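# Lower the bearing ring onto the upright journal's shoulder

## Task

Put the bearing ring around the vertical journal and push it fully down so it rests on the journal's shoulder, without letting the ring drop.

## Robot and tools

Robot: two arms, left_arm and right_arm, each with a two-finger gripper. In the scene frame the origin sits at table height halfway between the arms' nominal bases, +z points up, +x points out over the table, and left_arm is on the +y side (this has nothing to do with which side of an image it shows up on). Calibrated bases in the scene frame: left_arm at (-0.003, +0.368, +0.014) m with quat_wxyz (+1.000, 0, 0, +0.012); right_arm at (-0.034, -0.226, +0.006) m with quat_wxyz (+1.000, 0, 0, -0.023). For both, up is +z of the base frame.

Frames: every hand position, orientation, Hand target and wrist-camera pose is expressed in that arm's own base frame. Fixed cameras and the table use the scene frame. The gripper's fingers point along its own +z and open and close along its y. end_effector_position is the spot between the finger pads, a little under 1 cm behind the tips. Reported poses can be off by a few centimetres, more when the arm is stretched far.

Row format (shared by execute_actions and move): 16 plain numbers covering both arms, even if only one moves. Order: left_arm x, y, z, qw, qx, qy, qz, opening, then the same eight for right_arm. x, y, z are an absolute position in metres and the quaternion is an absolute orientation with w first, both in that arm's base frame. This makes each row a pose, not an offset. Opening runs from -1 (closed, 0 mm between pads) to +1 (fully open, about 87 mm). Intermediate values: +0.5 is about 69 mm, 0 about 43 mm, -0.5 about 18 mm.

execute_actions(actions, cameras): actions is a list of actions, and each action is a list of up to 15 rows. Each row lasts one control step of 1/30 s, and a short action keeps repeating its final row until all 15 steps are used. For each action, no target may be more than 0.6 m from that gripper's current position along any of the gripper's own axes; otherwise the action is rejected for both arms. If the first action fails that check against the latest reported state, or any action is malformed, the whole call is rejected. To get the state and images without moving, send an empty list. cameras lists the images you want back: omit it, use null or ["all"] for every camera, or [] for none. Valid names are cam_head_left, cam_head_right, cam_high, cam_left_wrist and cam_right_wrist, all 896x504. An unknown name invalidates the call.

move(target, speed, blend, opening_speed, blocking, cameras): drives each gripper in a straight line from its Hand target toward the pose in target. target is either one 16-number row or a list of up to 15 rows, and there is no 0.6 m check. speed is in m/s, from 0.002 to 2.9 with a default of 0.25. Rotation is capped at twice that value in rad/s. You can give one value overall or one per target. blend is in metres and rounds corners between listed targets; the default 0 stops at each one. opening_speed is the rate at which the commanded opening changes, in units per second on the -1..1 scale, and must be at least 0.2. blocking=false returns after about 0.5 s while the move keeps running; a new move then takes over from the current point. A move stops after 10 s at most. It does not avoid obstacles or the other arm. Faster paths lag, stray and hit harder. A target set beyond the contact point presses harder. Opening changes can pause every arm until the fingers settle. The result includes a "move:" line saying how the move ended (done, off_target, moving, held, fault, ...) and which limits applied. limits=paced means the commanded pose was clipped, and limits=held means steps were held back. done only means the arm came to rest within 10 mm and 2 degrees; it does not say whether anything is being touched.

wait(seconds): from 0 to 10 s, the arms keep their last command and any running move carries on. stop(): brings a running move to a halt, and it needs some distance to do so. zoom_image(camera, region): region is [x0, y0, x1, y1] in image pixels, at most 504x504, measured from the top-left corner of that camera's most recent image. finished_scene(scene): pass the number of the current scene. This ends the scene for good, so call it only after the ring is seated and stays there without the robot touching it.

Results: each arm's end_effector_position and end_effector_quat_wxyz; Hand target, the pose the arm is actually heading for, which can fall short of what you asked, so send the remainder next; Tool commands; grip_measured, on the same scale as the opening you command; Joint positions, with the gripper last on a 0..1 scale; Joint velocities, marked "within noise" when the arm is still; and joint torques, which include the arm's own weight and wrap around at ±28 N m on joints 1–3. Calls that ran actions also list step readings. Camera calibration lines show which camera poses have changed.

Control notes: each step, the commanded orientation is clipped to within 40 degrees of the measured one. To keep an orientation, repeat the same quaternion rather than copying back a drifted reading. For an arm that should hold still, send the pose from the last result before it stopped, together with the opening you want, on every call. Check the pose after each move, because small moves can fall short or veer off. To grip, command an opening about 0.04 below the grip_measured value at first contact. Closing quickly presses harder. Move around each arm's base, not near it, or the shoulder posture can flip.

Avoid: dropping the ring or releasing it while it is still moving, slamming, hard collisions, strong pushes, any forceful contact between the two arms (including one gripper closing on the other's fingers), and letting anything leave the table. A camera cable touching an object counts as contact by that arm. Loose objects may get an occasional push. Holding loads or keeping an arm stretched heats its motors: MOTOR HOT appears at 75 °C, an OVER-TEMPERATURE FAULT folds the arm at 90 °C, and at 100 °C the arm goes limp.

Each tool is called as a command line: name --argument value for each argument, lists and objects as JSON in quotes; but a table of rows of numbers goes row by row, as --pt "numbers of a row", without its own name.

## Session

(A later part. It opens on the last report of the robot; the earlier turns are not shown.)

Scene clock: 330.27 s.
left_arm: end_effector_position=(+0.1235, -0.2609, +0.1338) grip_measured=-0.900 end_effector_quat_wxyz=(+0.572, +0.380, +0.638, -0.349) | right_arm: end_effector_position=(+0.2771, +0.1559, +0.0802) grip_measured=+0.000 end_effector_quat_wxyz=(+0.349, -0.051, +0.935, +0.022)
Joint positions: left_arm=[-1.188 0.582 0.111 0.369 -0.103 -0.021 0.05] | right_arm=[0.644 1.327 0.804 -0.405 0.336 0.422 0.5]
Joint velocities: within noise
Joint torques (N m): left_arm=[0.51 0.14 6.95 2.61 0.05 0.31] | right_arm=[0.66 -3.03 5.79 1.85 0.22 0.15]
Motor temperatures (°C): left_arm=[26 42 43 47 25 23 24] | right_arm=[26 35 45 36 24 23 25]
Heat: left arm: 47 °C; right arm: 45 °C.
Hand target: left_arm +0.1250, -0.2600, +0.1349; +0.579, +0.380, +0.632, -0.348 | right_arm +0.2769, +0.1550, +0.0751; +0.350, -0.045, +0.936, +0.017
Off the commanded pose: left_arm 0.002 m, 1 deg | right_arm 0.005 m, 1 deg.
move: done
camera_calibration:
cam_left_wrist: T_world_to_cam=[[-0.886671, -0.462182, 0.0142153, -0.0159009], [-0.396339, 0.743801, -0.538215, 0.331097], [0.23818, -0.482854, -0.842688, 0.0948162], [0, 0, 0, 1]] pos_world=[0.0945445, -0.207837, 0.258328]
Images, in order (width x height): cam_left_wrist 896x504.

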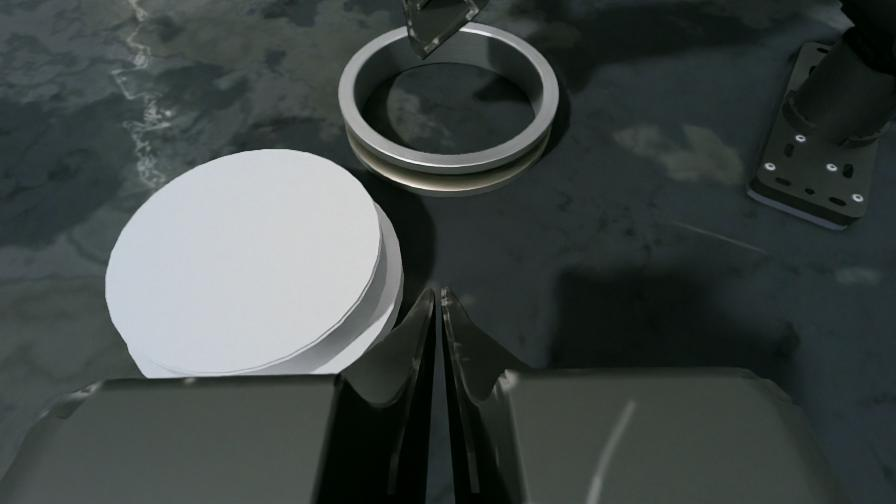

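move --pt "0.125 -0.26 0.16 0.5791 0.3797 0.6320 -0.3479 -0.5 0.28 0.10 0.16 0.3498 -0.0449 0.9356 0.0168 -0.22" --pt "0.2 -0.33 0.17 0.5791 0.3797 0.6320 -0.3479 -0.22 0.274 0.05 0.12 -0.0079 -0.0216 0.9394 0.3419 -0.22" --pt "0.239 -0.395 0.12 -0.0041 0.0113 0.9396 -0.342 -0.22 0.274 0.06 0.12 -0.0079 -0.0216 0.9394 0.3419 -0.22" --speed 0.2

Scene clock: 395.93 s.
left_arm: end_effector_position=(+0.2357, -0.3920, +0.1174) grip_measured=-0.220 end_effector_quat_wxyz=(+0.002, +0.018, +0.940, -0.339) | right_arm: end_effector_position=(+0.2680, +0.0571, +0.1174) grip_measured=-0.220 end_effector_quat_wxyz=(-0.018, -0.021, +0.941, +0.338)
Joint positions: left_arm=[-0.79 1.921 1.504 -0.627 0.473 -0.881 0.39] | right_arm=[-0.163 1.831 1.415 -1.347 -0.668 -0.273 0.39]
Joint velocities: within noise
Joint torques (N m): left_arm=[0.44 -8.84 9.91 1.37 0.35 0.08] | right_arm=[0.79 -6.38 6.87 0.33 -0.48 0.09]
Motor temperatures (°C): left_arm=[26 36 43 49 24 23 24] | right_arm=[26 36 43 35 24 23 24]
Heat: left arm: 49 °C; right arm: 43 °C.
Hand target: left_arm +0.2389, -0.3949, +0.1200; -0.004, +0.011, +0.939, -0.342 | right_arm +0.2739, +0.0599, +0.1201; -0.008, -0.022, +0.939, +0.342
Off the commanded pose: left_arm 0.005 m, 1 deg | right_arm 0.007 m, 1 deg.
move: done; target 2's new opening was sent with left_arm's hand 0.016 m and 2 deg from that target
camera_calibration:
cam_left_wrist: T_world_to_cam=[[-0.0322495, -0.764663, 0.643623, -0.370666], [-0.614409, 0.523082, 0.590666, 0.296596], [-0.788328, -0.3764, -0.486685, 0.2327], [0, 0, 0, 1]] pos_world=[0.353722, -0.35099, 0.176632]
cam_right_wrist: T_world_to_cam=[[0.031005, -0.771582, -0.635374, 0.110057], [-0.610961, -0.517728, 0.598902, 0.146414], [-0.791053, 0.36962, -0.487459, 0.385899], [0, 0, 0, 1]] pos_world=[0.391307, 0.018085, 0.17035]

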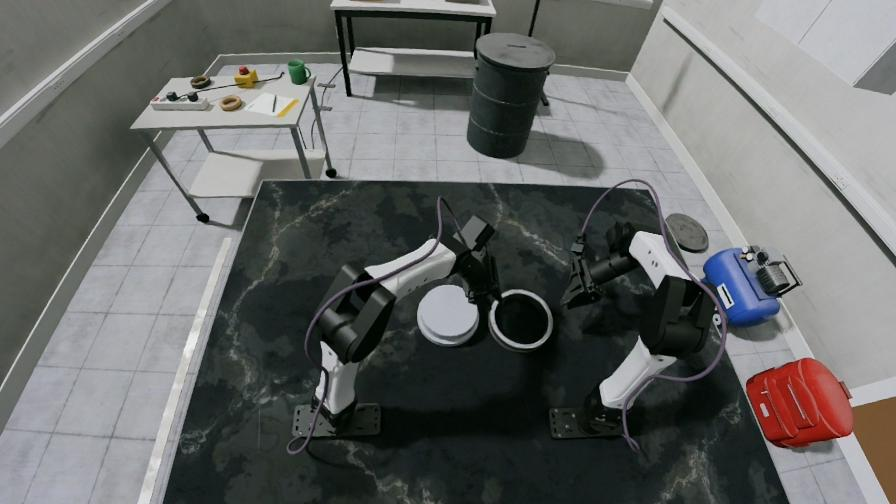

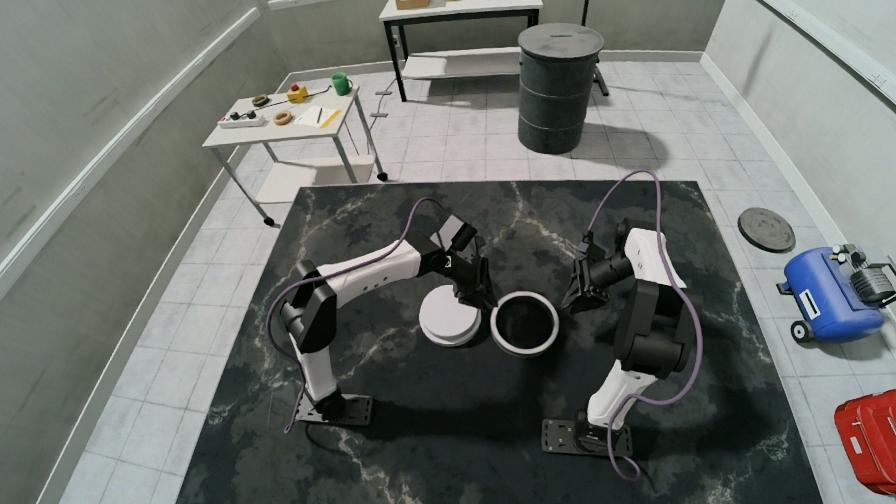

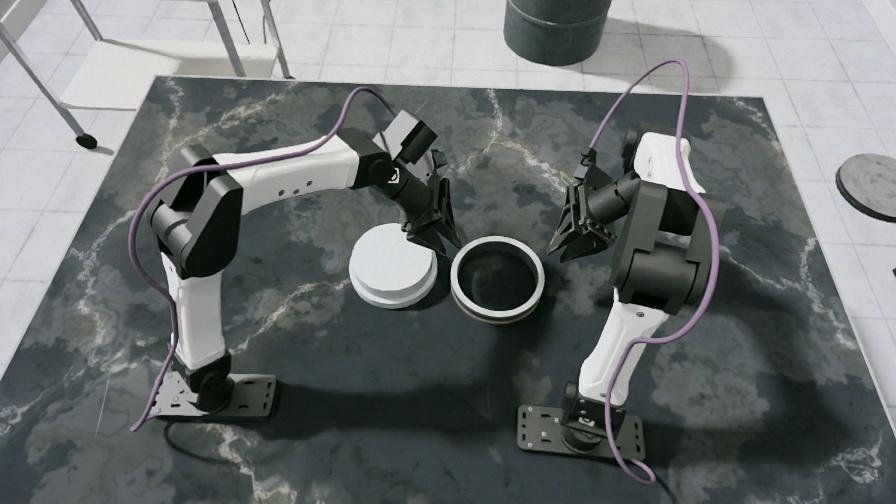

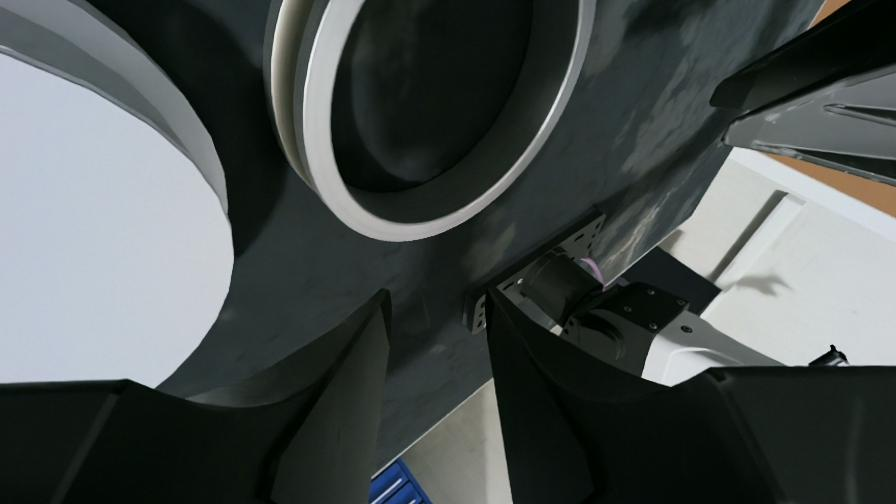

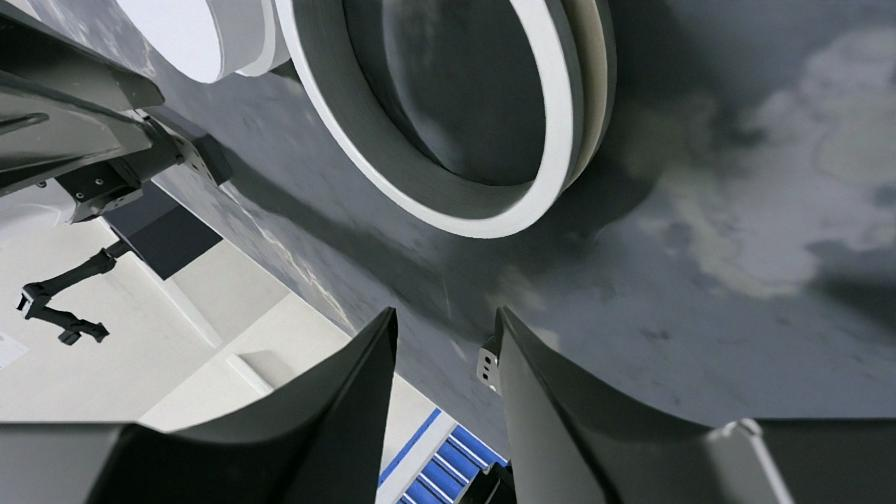

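move --target '[0.239,-0.398,0.06,-0.0041,0.0113,0.9396,-0.342,-0.22,0.276,0.064,0.068,-0.0079,-0.0216,0.9394,0.3419,-0.22]' --speed 0.1 --cameras '["cam_left_wrist","cam_right_wrist"]'

Scene clock: 399.87 s.
left_arm: end_effector_position=(+0.2410, -0.3977, +0.0656) grip_measured=-0.220 end_effector_quat_wxyz=(+0.005, +0.017, +0.939, -0.343) | right_arm: end_effector_position=(+0.2767, +0.0601, +0.0729) grip_measured=-0.220 end_effector_quat_wxyz=(-0.003, -0.026, +0.942, +0.335)
Joint positions: left_arm=[-0.79 1.995 1.391 -0.429 0.473 -0.885 0.39] | right_arm=[-0.149 1.873 1.298 -1.145 -0.669 -0.256 0.39]
Joint velocities: within noise
Joint torques (N m): left_arm=[0.02 -9.63 6.32 1.62 0.29 0.08] | right_arm=[0.8 -5.72 4.52 0.45 -0.47 0.09]
Motor temperatures (°C): left_arm=[26 37 43 47 24 23 24] | right_arm=[26 36 43 35 24 23 24]
Heat: left arm: 47 °C; right arm: 43 °C.
Hand target: left_arm +0.2389, -0.3979, +0.0601; -0.004, +0.011, +0.940, -0.342 | right_arm +0.2759, +0.0639, +0.0682; -0.008, -0.022, +0.939, +0.342
Off the commanded pose: left_arm 0.006 m, 1 deg | right_arm 0.006 m, 1 deg.
move: done
camera_calibration:
cam_left_wrist: T_world_to_cam=[[-0.032485, -0.759734, 0.649422, -0.339861], [-0.618668, 0.525607, 0.583941, 0.335937], [-0.784981, -0.382807, -0.487097, 0.206293], [0, 0, 0, 1]] pos_world=[0.358729, -0.355804, 0.125031]
cam_right_wrist: T_world_to_cam=[[0.0514228, -0.775004, -0.62986, 0.0778419], [-0.630025, -0.514529, 0.58166, 0.186273], [-0.77487, 0.366917, -0.514731, 0.367621], [0, 0, 0, 1]] pos_world=[0.398213, 0.0212841, 0.129908]
Images, in order (width x height): cam_left_wrist 896x504, cam_right_wrist 896x504.

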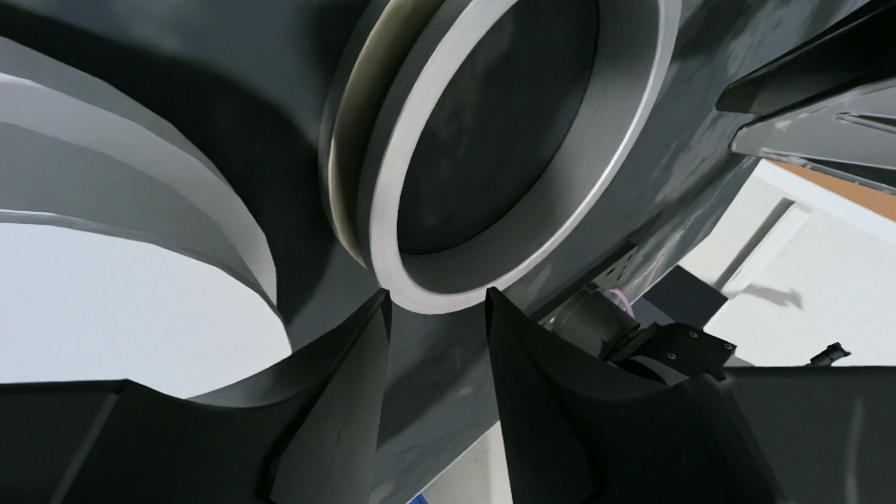

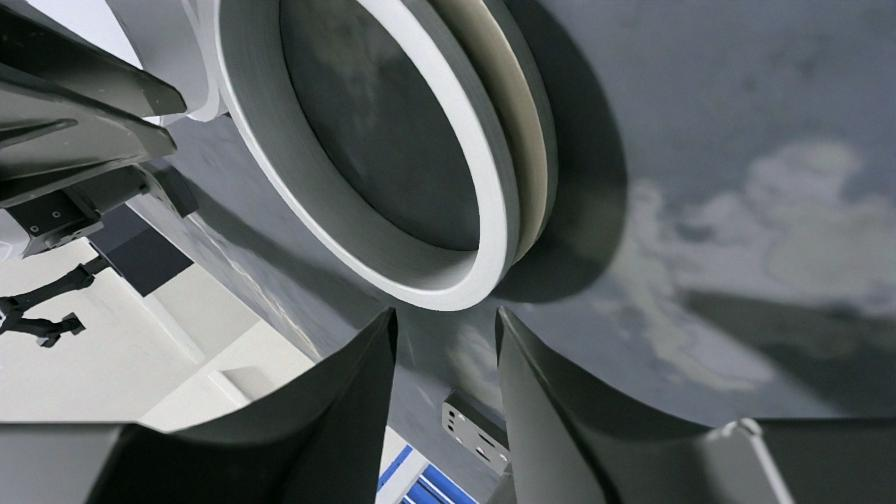

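move --target '[0.237,-0.401,0.032,-0.0041,0.0113,0.9396,-0.342,-0.22,0.272,0.067,0.040,-0.0079,-0.0216,0.9394,0.3419,-0.22]' --speed 0.08 --cameras '["cam_left_wrist","cam_right_wrist"]'

Scene clock: 425.87 s.
left_arm: end_effector_position=(+0.2412, -0.4011, +0.0415) grip_measured=-0.220 end_effector_quat_wxyz=(+0.006, +0.017, +0.937, -0.348) | right_arm: end_effector_position=(+0.2734, +0.0629, +0.0450) grip_measured=-0.220 end_effector_quat_wxyz=(-0.003, -0.026, +0.942, +0.335)
Joint positions: left_arm=[-0.794 2.036 1.34 -0.326 0.475 -0.894 0.39] | right_arm=[-0.142 1.898 1.213 -1.028 -0.67 -0.247 0.39]
Joint velocities: within noise
Joint torques (N m): left_arm=[-0.43 -9.29 5.86 1.6 0.21 0.08] | right_arm=[0.79 -5.67 4.29 0.47 -0.48 0.07]
Motor temperatures (°C): left_arm=[26 44 41 44 24 23 24] | right_arm=[26 37 41 33 24 23 24]
Heat: left arm: 44 °C; right arm: 41 °C.
Hand target: left_arm +0.2370, -0.4009, +0.0323; -0.004, +0.011, +0.940, -0.342 | right_arm +0.2719, +0.0668, +0.0402; -0.008, -0.022, +0.939, +0.342
Off the commanded pose: left_arm 0.010 m, 1 deg | right_arm 0.007 m, 1 deg.
move: done
camera_calibration:
cam_left_wrist: T_world_to_cam=[[-0.0322324, -0.753209, 0.656991, -0.324584], [-0.620428, 0.530432, 0.577677, 0.354488], [-0.783601, -0.388995, -0.484409, 0.19048], [0, 0, 0, 1]] pos_world=[0.358732, -0.358416, 0.100739]
cam_right_wrist: T_world_to_cam=[[0.0515597, -0.775286, -0.629502, 0.0626647], [-0.630455, -0.514125, 0.581551, 0.202028], [-0.774511, 0.366888, -0.515291, 0.349607], [0, 0, 0, 1]] pos_world=[0.394913, 0.0241842, 0.102107]
Images, in order (width x height): cam_left_wrist 896x504, cam_right_wrist 896x504.

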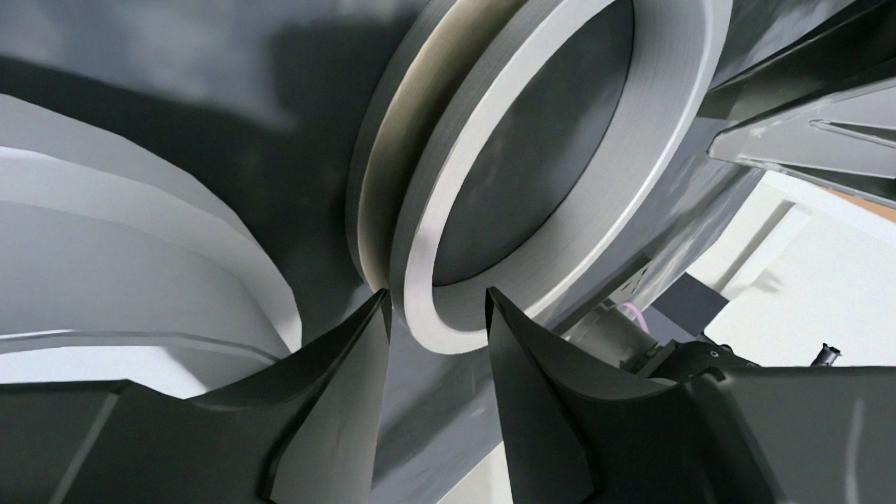

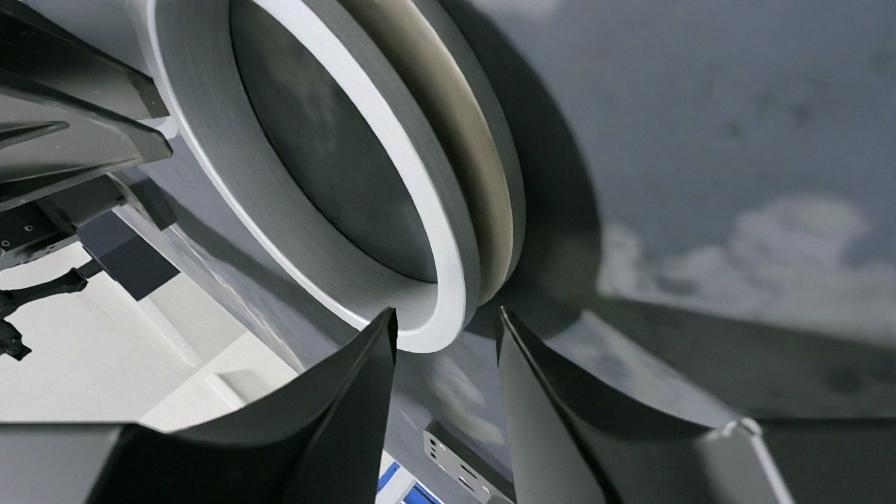

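move --target '[0.235,-0.404,0.012,-0.0041,0.0113,0.9396,-0.342,-0.22,0.2705,0.0755,0.0235,-0.0079,-0.0216,0.9394,0.3419,-0.22]' --speed 0.06 --cameras '["cam_left_wrist","cam_right_wrist"]'

Scene clock: 435.53 s.
left_arm: end_effector_position=(+0.2398, -0.4084, +0.0364) grip_measured=-0.220 end_effector_quat_wxyz=(+0.005, +0.015, +0.932, -0.362) | right_arm: end_effector_position=(+0.2725, +0.0717, +0.0286) grip_measured=-0.220 end_effector_quat_wxyz=(-0.002, -0.026, +0.942, +0.335)
Joint positions: left_arm=[-0.802 2.051 1.318 -0.257 0.49 -0.919 0.39] | right_arm=[-0.116 1.914 1.163 -0.94 -0.674 -0.214 0.39]
Joint velocities: within noise
Joint torques (N m): left_arm=[-0.49 -7.43 4.81 1.73 0.03 0.28] | right_arm=[0.73 -5.57 4.08 0.51 -0.49 0.05]
Motor temperatures (°C): left_arm=[26 44 41 44 24 23 24] | right_arm=[26 37 41 32 24 23 24]
Heat: left arm: 44 °C; right arm: 41 °C.
Hand target: left_arm +0.2345, -0.4032, +0.0129; -0.004, +0.012, +0.940, -0.342 | right_arm +0.2704, +0.0754, +0.0236; -0.008, -0.022, +0.939, +0.342
Off the commanded pose: left_arm 0.025 m, 3 deg | right_arm 0.007 m, 1 deg.
move: off_target (left_arm)
camera_calibration:
cam_left_wrist: T_world_to_cam=[[-0.0281874, -0.732451, 0.680236, -0.320068], [-0.62037, 0.546413, 0.562649, 0.367564], [-0.783802, -0.406139, -0.469793, 0.176613], [0, 0, 0, 1]] pos_world=[0.357434, -0.363546, 0.0938846]
cam_right_wrist: T_world_to_cam=[[0.0526866, -0.775339, -0.629343, 0.0588155], [-0.630828, -0.514392, 0.580911, 0.215675], [-0.774132, 0.366401, -0.516207, 0.337226], [0, 0, 0, 1]] pos_world=[0.394013, 0.0329836, 0.0858056]
Images, in order (width x height): cam_left_wrist 896x504, cam_right_wrist 896x504.

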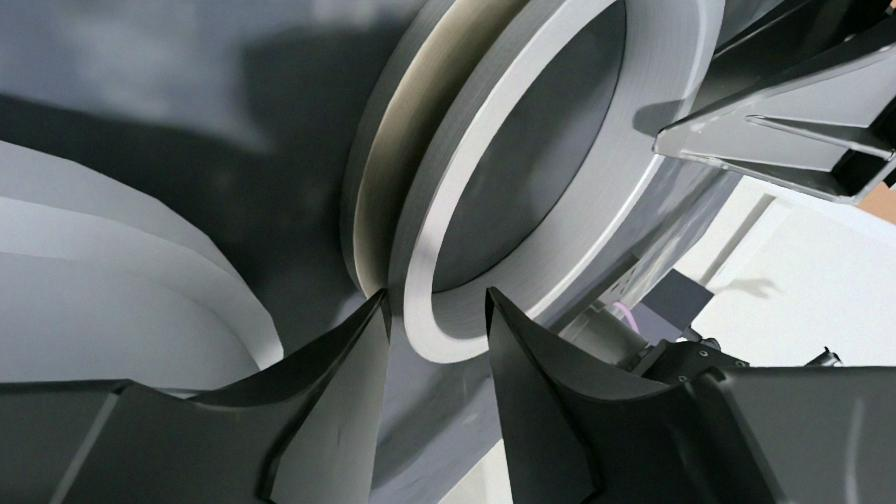

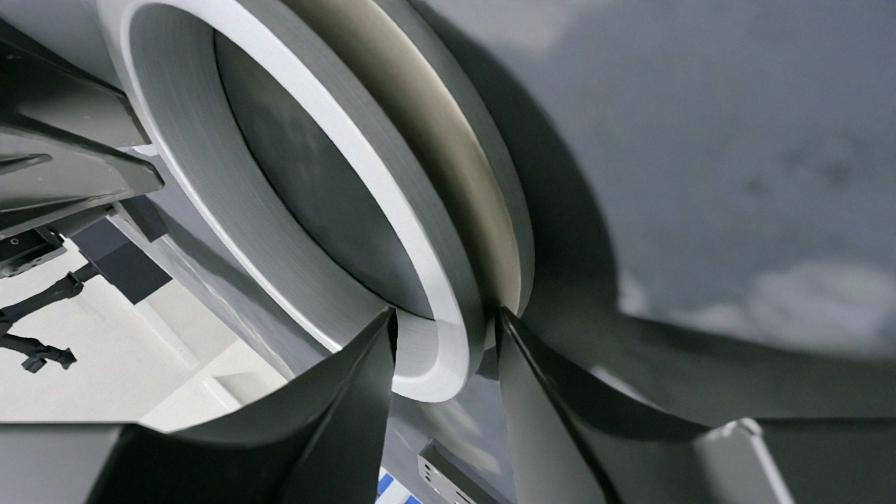

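zoom_image --camera "cam_left_wrist" --region '[320, 200, 540, 400]'

zoom_image --camera "cam_high" --region '[400, 200, 600, 330]'

Scaled by 2.291 from the camera's 896x504 image, which has a finer 1280x720 frame.

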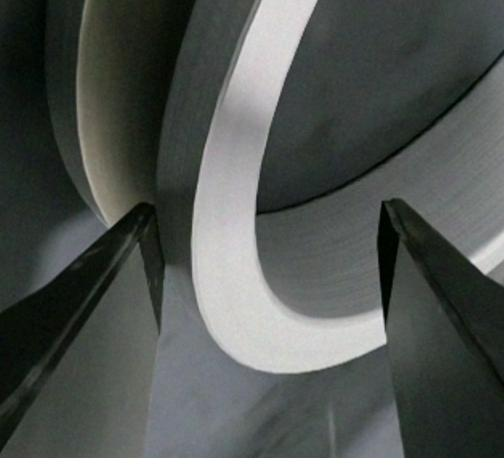

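This scene's latest camera images include none from cam_high. They are from: cam_left_wrist, cam_right_wrist. cam_high's image comes with the result of a call that names it in "cameras".

move --pt "0.236 -0.399 0.045 -0.0041 0.0113 0.9396 -0.342 -0.22 0.2705 0.0695 0.0235 -0.0079 -0.0216 0.9394 0.3419 -0.22" --pt "0.236 -0.396 0.028 -0.0041 0.0113 0.9396 -0.342 -0.22 0.2705 0.0695 0.016 -0.0079 -0.0216 0.9394 0.3419 -0.22" --speed 0.06

Scene clock: 454.03 s.
left_arm: end_effector_position=(+0.2378, -0.4068, +0.0363) grip_measured=-0.220 end_effector_quat_wxyz=(+0.000, +0.015, +0.934, -0.358) | right_arm: end_effector_position=(+0.2739, +0.0690, +0.0230) grip_measured=-0.220 end_effector_quat_wxyz=(-0.004, -0.021, +0.942, +0.336)
Joint positions: left_arm=[-0.802 2.051 1.324 -0.278 0.493 -0.915 0.39] | right_arm=[-0.125 1.934 1.163 -0.929 -0.674 -0.214 0.39]
Joint velocities: within noise
Joint torques (N m): left_arm=[0.81 -11.25 4.83 1.32 0.06 0.38] | right_arm=[-0.14 -5.61 3.56 0.5 -0.46 -0.15]
Motor temperatures (°C): left_arm=[25 44 40 44 24 23 24] | right_arm=[26 37 40 32 24 23 24]
Heat: left arm: 44 °C; right arm: 40 °C.
Hand target: left_arm +0.2358, -0.3962, +0.0281; -0.004, +0.011, +0.940, -0.342 | right_arm +0.2704, +0.0695, +0.0162; -0.008, -0.021, +0.939, +0.342
Off the commanded pose: left_arm 0.014 m, 2 deg | right_arm 0.008 m, 1 deg.
move: off_target (left_arm)
camera_calibration:
cam_left_wrist: T_world_to_cam=[[-0.024402, -0.738519, 0.673791, -0.322002], [-0.612278, 0.543832, 0.573901, 0.362046], [-0.790266, -0.398543, -0.46545, 0.180073], [0, 0, 0, 1]] pos_world=[0.356121, -0.362929, 0.0929985]
cam_right_wrist: T_world_to_cam=[[0.0403556, -0.774928, -0.63076, 0.0565545], [-0.630837, -0.509311, 0.58536, 0.217895], [-0.774865, 0.374284, -0.509407, 0.335863], [0, 0, 0, 1]] pos_world=[0.395422, 0.0290939, 0.079216]

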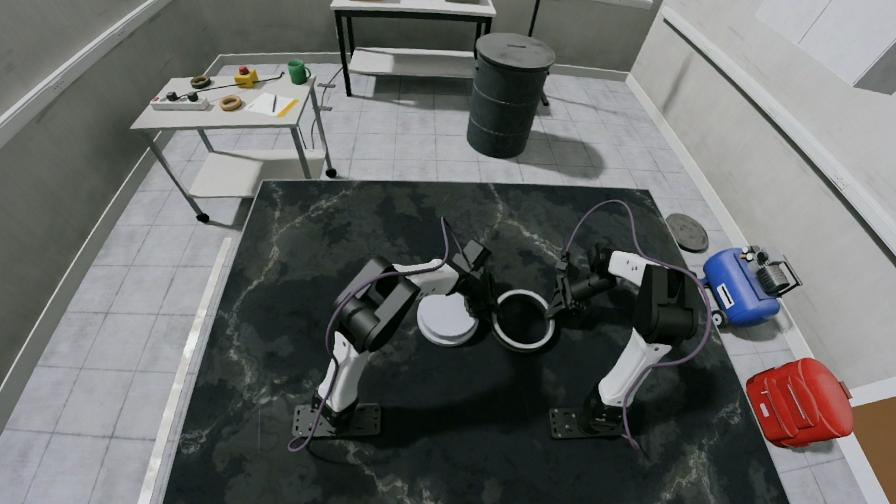

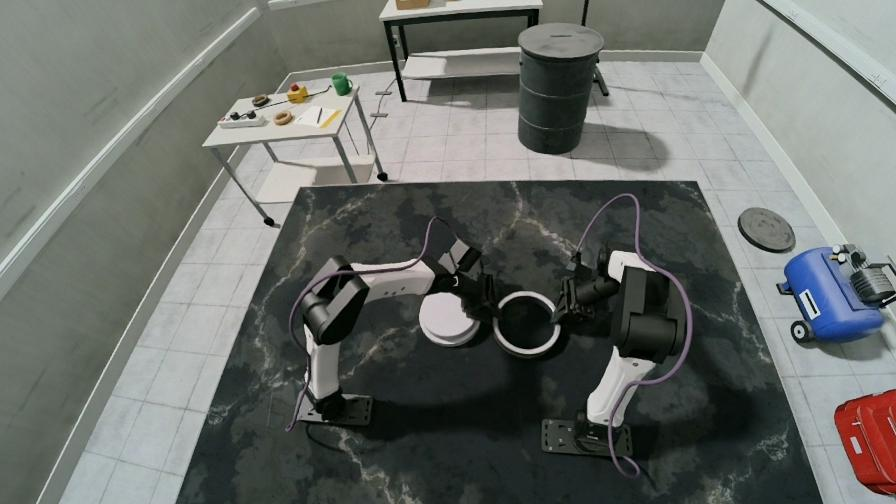

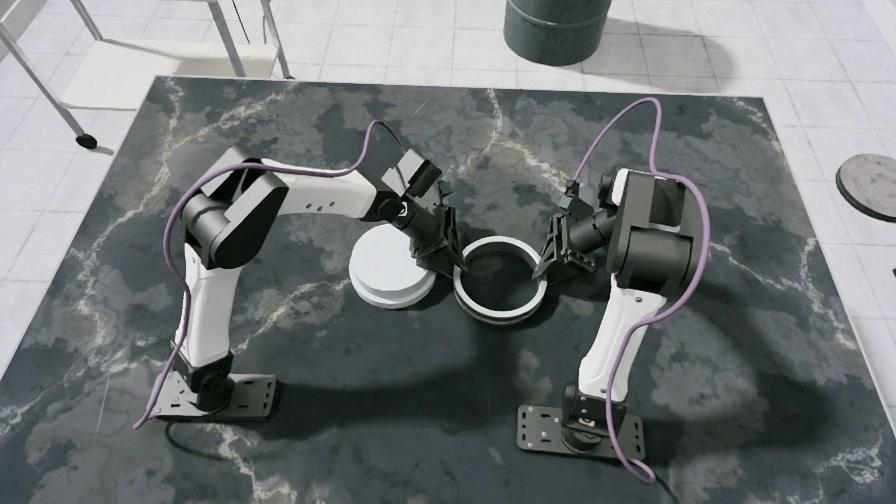

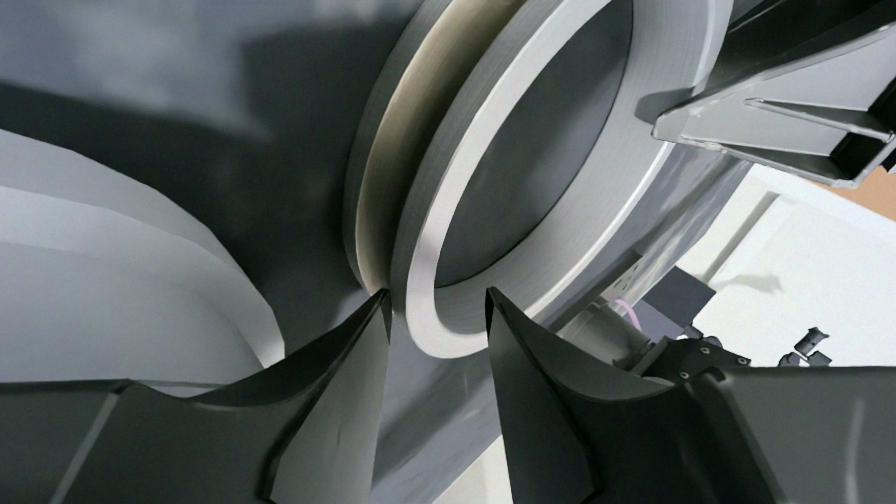

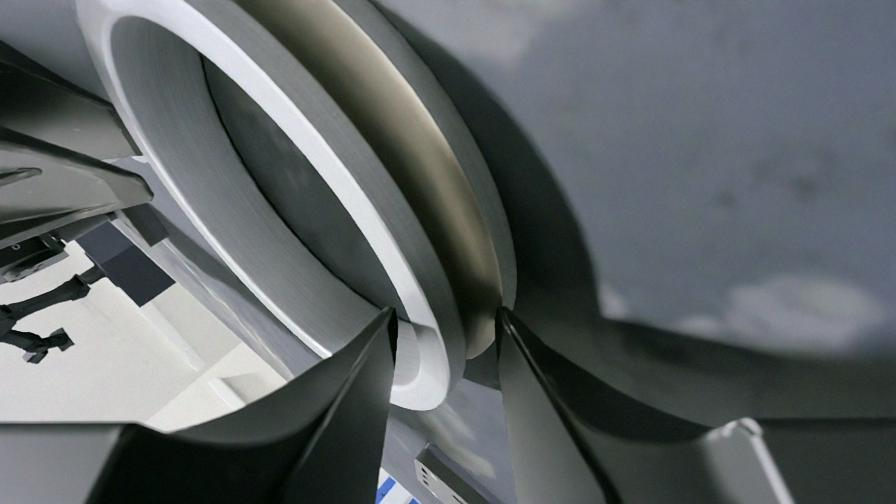

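move --pt "0.239 -0.402 0.08 -0.0041 0.0113 0.9396 -0.342 -0.22 0.2705 0.064 0.03 -0.0079 -0.0216 0.9394 0.3419 -0.22" --pt "0.239 -0.37 0.14 -0.0041 0.0113 0.9396 -0.342 -0.22 0.2705 0.055 0.075 -0.0079 -0.0216 0.9394 0.3419 -0.9" --pt "0.239 -0.33 0.15 -0.0041 0.0113 0.9396 -0.342 -0.22 0.2725 0.105 0.07 -0.0079 -0.0216 0.9394 0.3419 -0.9" --speed 0.15 --cameras '["cam_right_wrist","cam_high"]'

Scene clock: 470.90 s.
left_arm: end_effector_position=(+0.2446, -0.3339, +0.1420) grip_measured=-0.220 end_effector_quat_wxyz=(-0.004, +0.006, +0.942, -0.336) | right_arm: end_effector_position=(+0.2720, +0.1034, +0.0648) grip_measured=-0.899 end_effector_quat_wxyz=(-0.022, -0.022, +0.941, +0.338)
Joint positions: left_arm=[-0.659 1.806 1.462 -0.773 0.533 -0.772 0.39] | right_arm=[-0.017 1.861 1.24 -1.036 -0.686 -0.095 0.05]
Joint velocities: within noise
Joint torques (N m): left_arm=[0.21 -11.95 6.11 1.22 0.36 0.29] | right_arm=[0.23 -8.9 4.37 0.58 -0.45 0.05]
Motor temperatures (°C): left_arm=[25 48 39 43 24 23 24] | right_arm=[26 39 40 31 24 23 24]
Heat: left arm: 48 °C; right arm: 40 °C.
Hand target: left_arm +0.2391, -0.3303, +0.1498; -0.004, +0.011, +0.940, -0.342 | right_arm +0.2725, +0.1050, +0.0700; -0.008, -0.022, +0.939, +0.342
Off the commanded pose: left_arm 0.011 m, 1 deg | right_arm 0.005 m, 2 deg.
move: off_target (left_arm); target 2's new opening was sent with right_arm's hand 0.011 m and 2 deg from that target
camera_calibration:
cam_right_wrist: T_world_to_cam=[[0.0315595, -0.771521, -0.63542, 0.111957], [-0.60454, -0.521001, 0.602569, 0.202657], [-0.79595, 0.36512, -0.482858, 0.347785], [0, 0, 0, 1]] pos_world=[0.3958, 0.0649788, 0.116956]
Images, in order (width x height): cam_high 896x504, cam_right_wrist 896x504.

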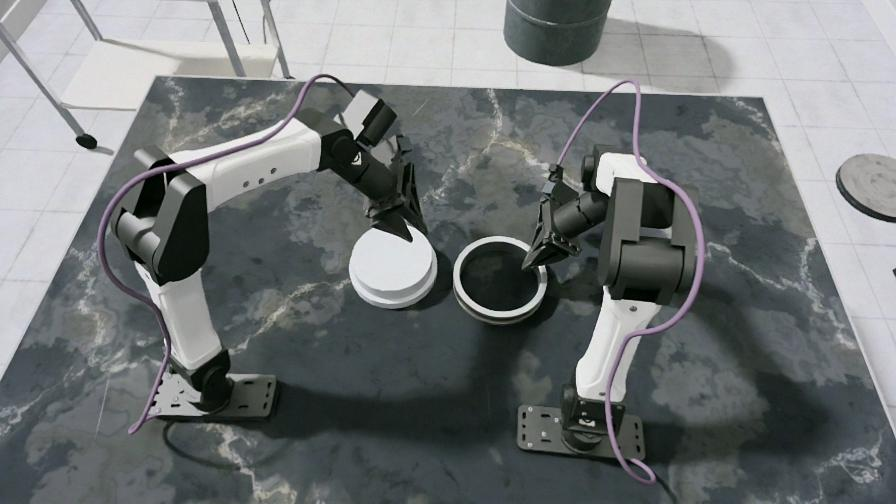

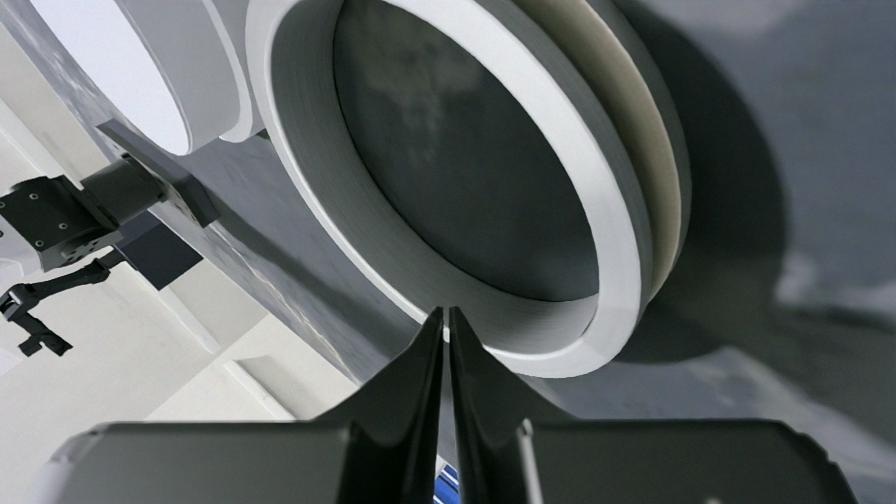

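move --pt "0.239 -0.33 0.15 -0.0041 0.0113 0.9396 -0.342 -0.22 0.2725 0.105 0.013 -0.0079 -0.0216 0.9394 0.3419 -0.9" --pt "0.239 -0.33 0.15 -0.0041 0.0113 0.9396 -0.342 -0.22 0.2705 0.082 0.012 -0.0079 -0.0216 0.9394 0.3419 -0.9" --speed 0.08 --cameras '["cam_right_wrist","cam_high"]'

Scene clock: 476.57 s.
left_arm: end_effector_position=(+0.2445, -0.3338, +0.1420) grip_measured=-0.220 end_effector_quat_wxyz=(-0.005, +0.006, +0.942, -0.336) | right_arm: end_effector_position=(+0.2710, +0.0910, +0.0237) grip_measured=-0.900 end_effector_quat_wxyz=(-0.003, -0.020, +0.933, +0.358)
Joint positions: left_arm=[-0.659 1.806 1.462 -0.773 0.533 -0.772 0.39] | right_arm=[-0.078 1.919 1.121 -0.868 -0.728 -0.156 0.05]
Joint velocities: within noise
Joint torques (N m): left_arm=[0.21 -11.97 6.11 1.23 0.35 0.33] | right_arm=[-0.94 -4.68 5.14 0.48 -0.01 -0.22]
Motor temperatures (°C): left_arm=[25 49 40 42 24 23 24] | right_arm=[26 39 39 31 24 23 24]
Heat: left arm: 49 °C; right arm: 39 °C.
Hand target: left_arm +0.2391, -0.3302, +0.1497; -0.004, +0.011, +0.940, -0.342 | right_arm +0.2701, +0.0822, +0.0125; -0.008, -0.022, +0.939, +0.342
Off the commanded pose: left_arm 0.010 m, 1 deg | right_arm 0.015 m, 2 deg.
move: off_target (right_arm)
camera_calibration:
cam_right_wrist: T_world_to_cam=[[0.0390476, -0.743475, -0.667623, 0.0725684], [-0.63313, -0.535309, 0.559098, 0.230494], [-0.77306, 0.40086, -0.491619, 0.32239], [0, 0, 0, 1]] pos_world=[0.392326, 0.0481046, 0.0780728]
Images, in order (width x height): cam_high 896x504, cam_right_wrist 896x504.

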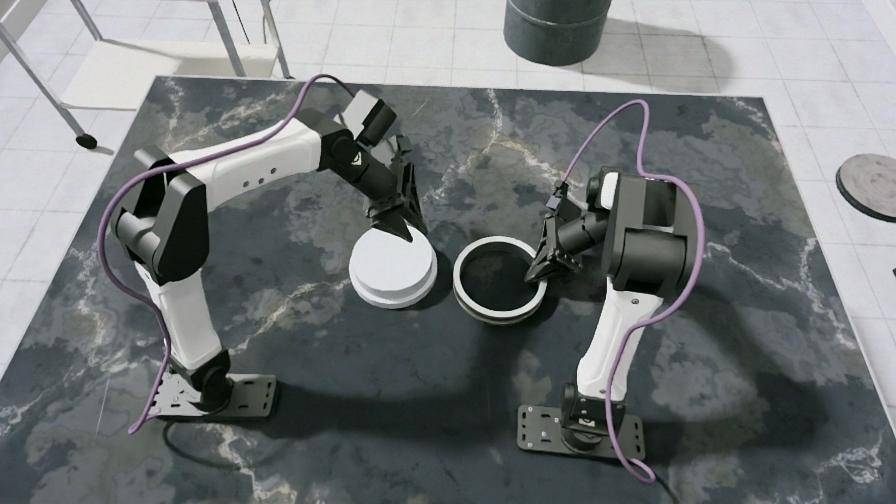

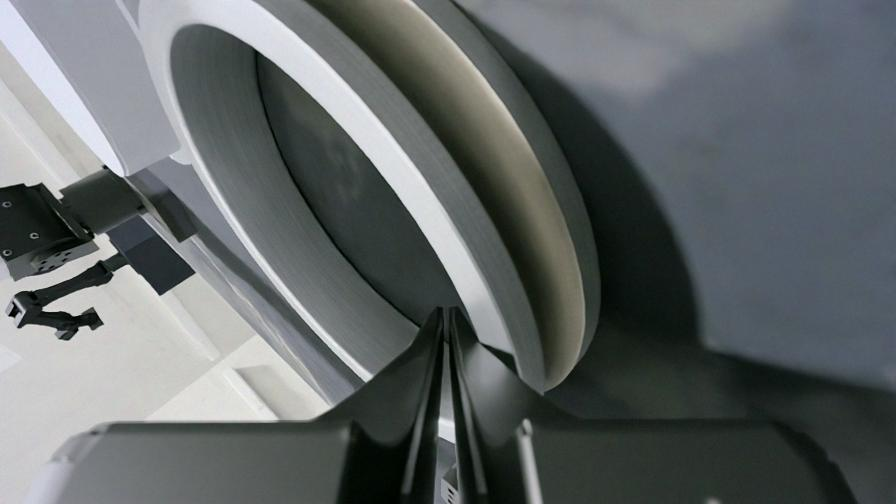

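move --pt "0.239 -0.33 0.15 -0.0041 0.0113 0.9396 -0.342 -0.22 0.270 0.06 0.015 -0.0079 -0.0216 0.9394 0.3419 -0.9" --pt "0.239 -0.33 0.15 -0.0041 0.0113 0.9396 -0.342 -0.22 0.270 0.025 0.015 -0.0079 -0.0216 0.9394 0.3419 -0.9" --speed 0.06 --cameras '["cam_right_wrist","cam_high"]'

Scene clock: 482.50 s.
left_arm: end_effector_position=(+0.2445, -0.3338, +0.1420) grip_measured=-0.220 end_effector_quat_wxyz=(-0.005, +0.006, +0.942, -0.336) | right_arm: end_effector_position=(+0.2646, +0.0443, +0.0327) grip_measured=-0.901 end_effector_quat_wxyz=(-0.014, +0.000, +0.923, +0.384)
Joint positions: left_arm=[-0.659 1.806 1.462 -0.773 0.533 -0.771 0.39] | right_arm=[-0.251 1.979 1.2 -1.07 -0.749 -0.362 0.05]
Joint velocities: within noise
Joint torques (N m): left_arm=[0.23 -11.97 6.11 1.23 0.36 0.32] | right_arm=[-1.07 -5 6.58 0.4 0.45 -0.32]
Motor temperatures (°C): left_arm=[25 50 40 42 24 23 24] | right_arm=[26 39 40 31 24 23 24]
Heat: left arm: 50 °C; right arm: 40 °C.
Hand target: left_arm +0.2391, -0.3302, +0.1497; -0.004, +0.011, +0.940, -0.342 | right_arm +0.2697, +0.0252, +0.0167; -0.008, -0.020, +0.939, +0.343
Off the commanded pose: left_arm 0.010 m, 1 deg | right_arm 0.027 m, 6 deg.
move: off_target (right_arm)
camera_calibration:
cam_right_wrist: T_world_to_cam=[[-0.00566188, -0.705556, -0.708632, 0.055575], [-0.628421, -0.548718, 0.551358, 0.195983], [-0.777852, 0.448441, -0.44028, 0.338088], [0, 0, 0, 1]] pos_world=[0.386457, -0.00486178, 0.0801787]
Images, in order (width x height): cam_high 896x504, cam_right_wrist 896x504.

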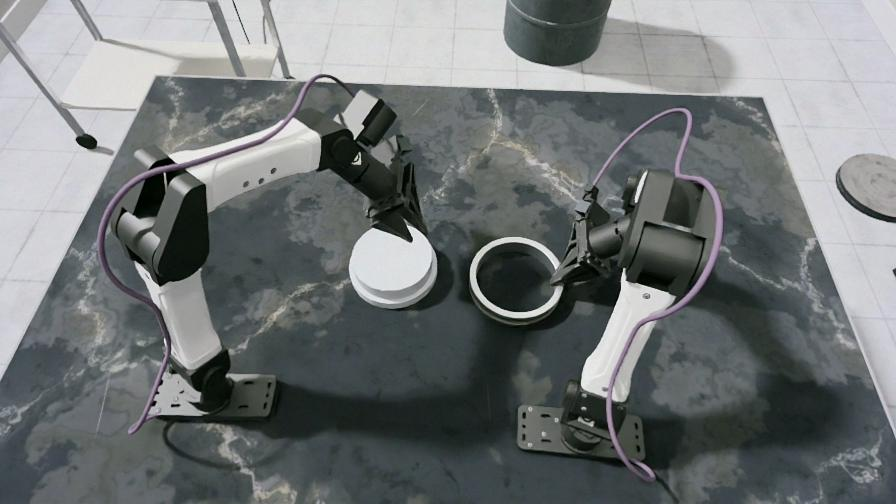

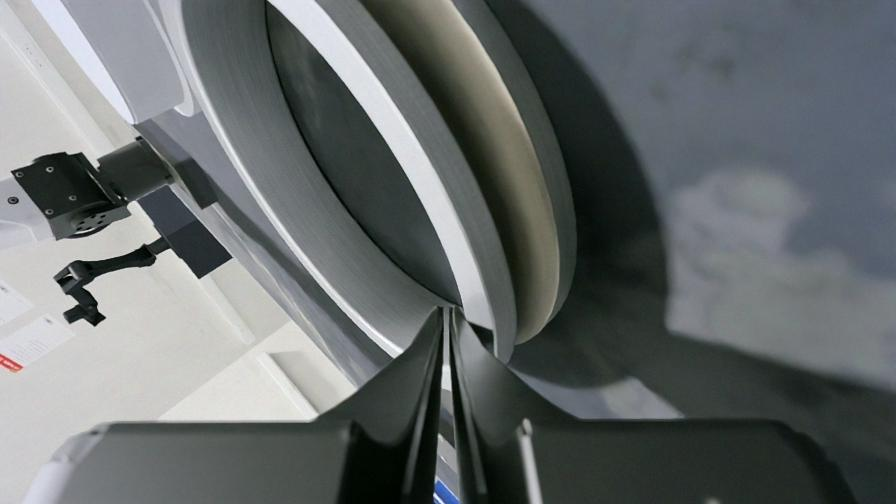

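move --target '[0.239,-0.33,0.15,-0.0041,0.0113,0.9396,-0.342,-0.22,0.272,0.005,0.005,-0.0079,-0.0216,0.9394,0.3419,-0.9]' --speed 0.06 --cameras '["cam_right_wrist","cam_high"]'

Scene clock: 487.27 s.
left_arm: end_effector_position=(+0.2445, -0.3338, +0.1420) grip_measured=-0.220 end_effector_quat_wxyz=(-0.005, +0.006, +0.942, -0.336) | right_arm: end_effector_position=(+0.2633, +0.0300, +0.0330) grip_measured=-0.901 end_effector_quat_wxyz=(-0.026, +0.011, +0.918, +0.395)
Joint positions: left_arm=[-0.659 1.806 1.462 -0.773 0.533 -0.771 0.39] | right_arm=[-0.303 2.025 1.244 -1.142 -0.749 -0.419 0.05]
Joint velocities: within noise
Joint torques (N m): left_arm=[0.21 -11.97 6.11 1.23 0.36 0.33] | right_arm=[-1.44 -4.64 6.11 0.71 0.6 -0.49]
Motor temperatures (°C): left_arm=[25 50 40 42 24 23 24] | right_arm=[26 38 40 31 24 23 24]
Heat: left arm: 50 °C; right arm: 40 °C.
Hand target: left_arm +0.2391, -0.3302, +0.1497; -0.004, +0.011, +0.940, -0.342 | right_arm +0.2717, +0.0054, +0.0087; -0.009, -0.020, +0.939, +0.343
Off the commanded pose: left_arm 0.010 m, 1 deg | right_arm 0.039 m, 8 deg.
move: off_target (right_arm)
camera_calibration:
cam_right_wrist: T_world_to_cam=[[-0.0363689, -0.689422, -0.723446, 0.0537598], [-0.617897, -0.553446, 0.55848, 0.184323], [-0.785417, 0.467327, -0.405864, 0.343925], [0, 0, 0, 1]] pos_world=[0.385973, -0.0216494, 0.0755384]
Images, in order (width x height): cam_high 896x504, cam_right_wrist 896x504.

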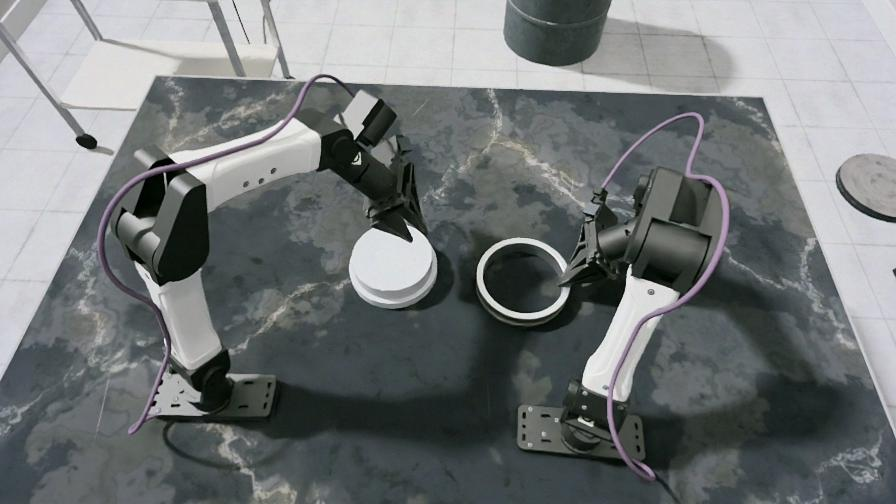

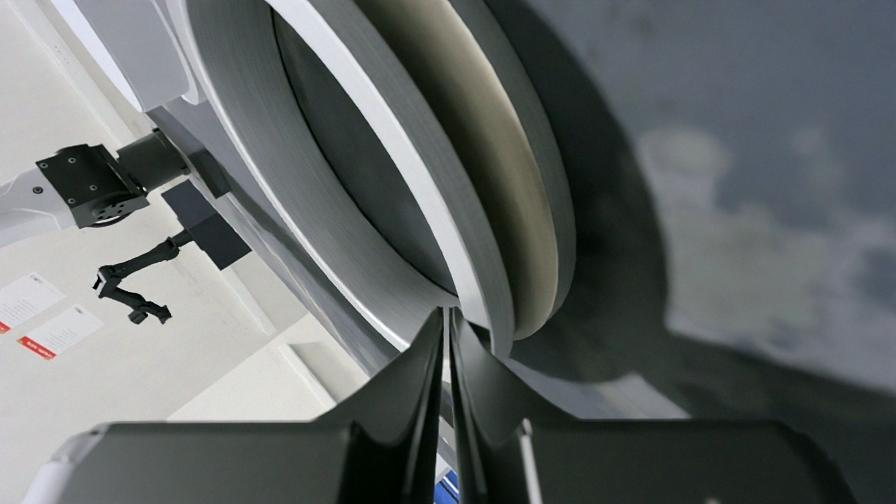

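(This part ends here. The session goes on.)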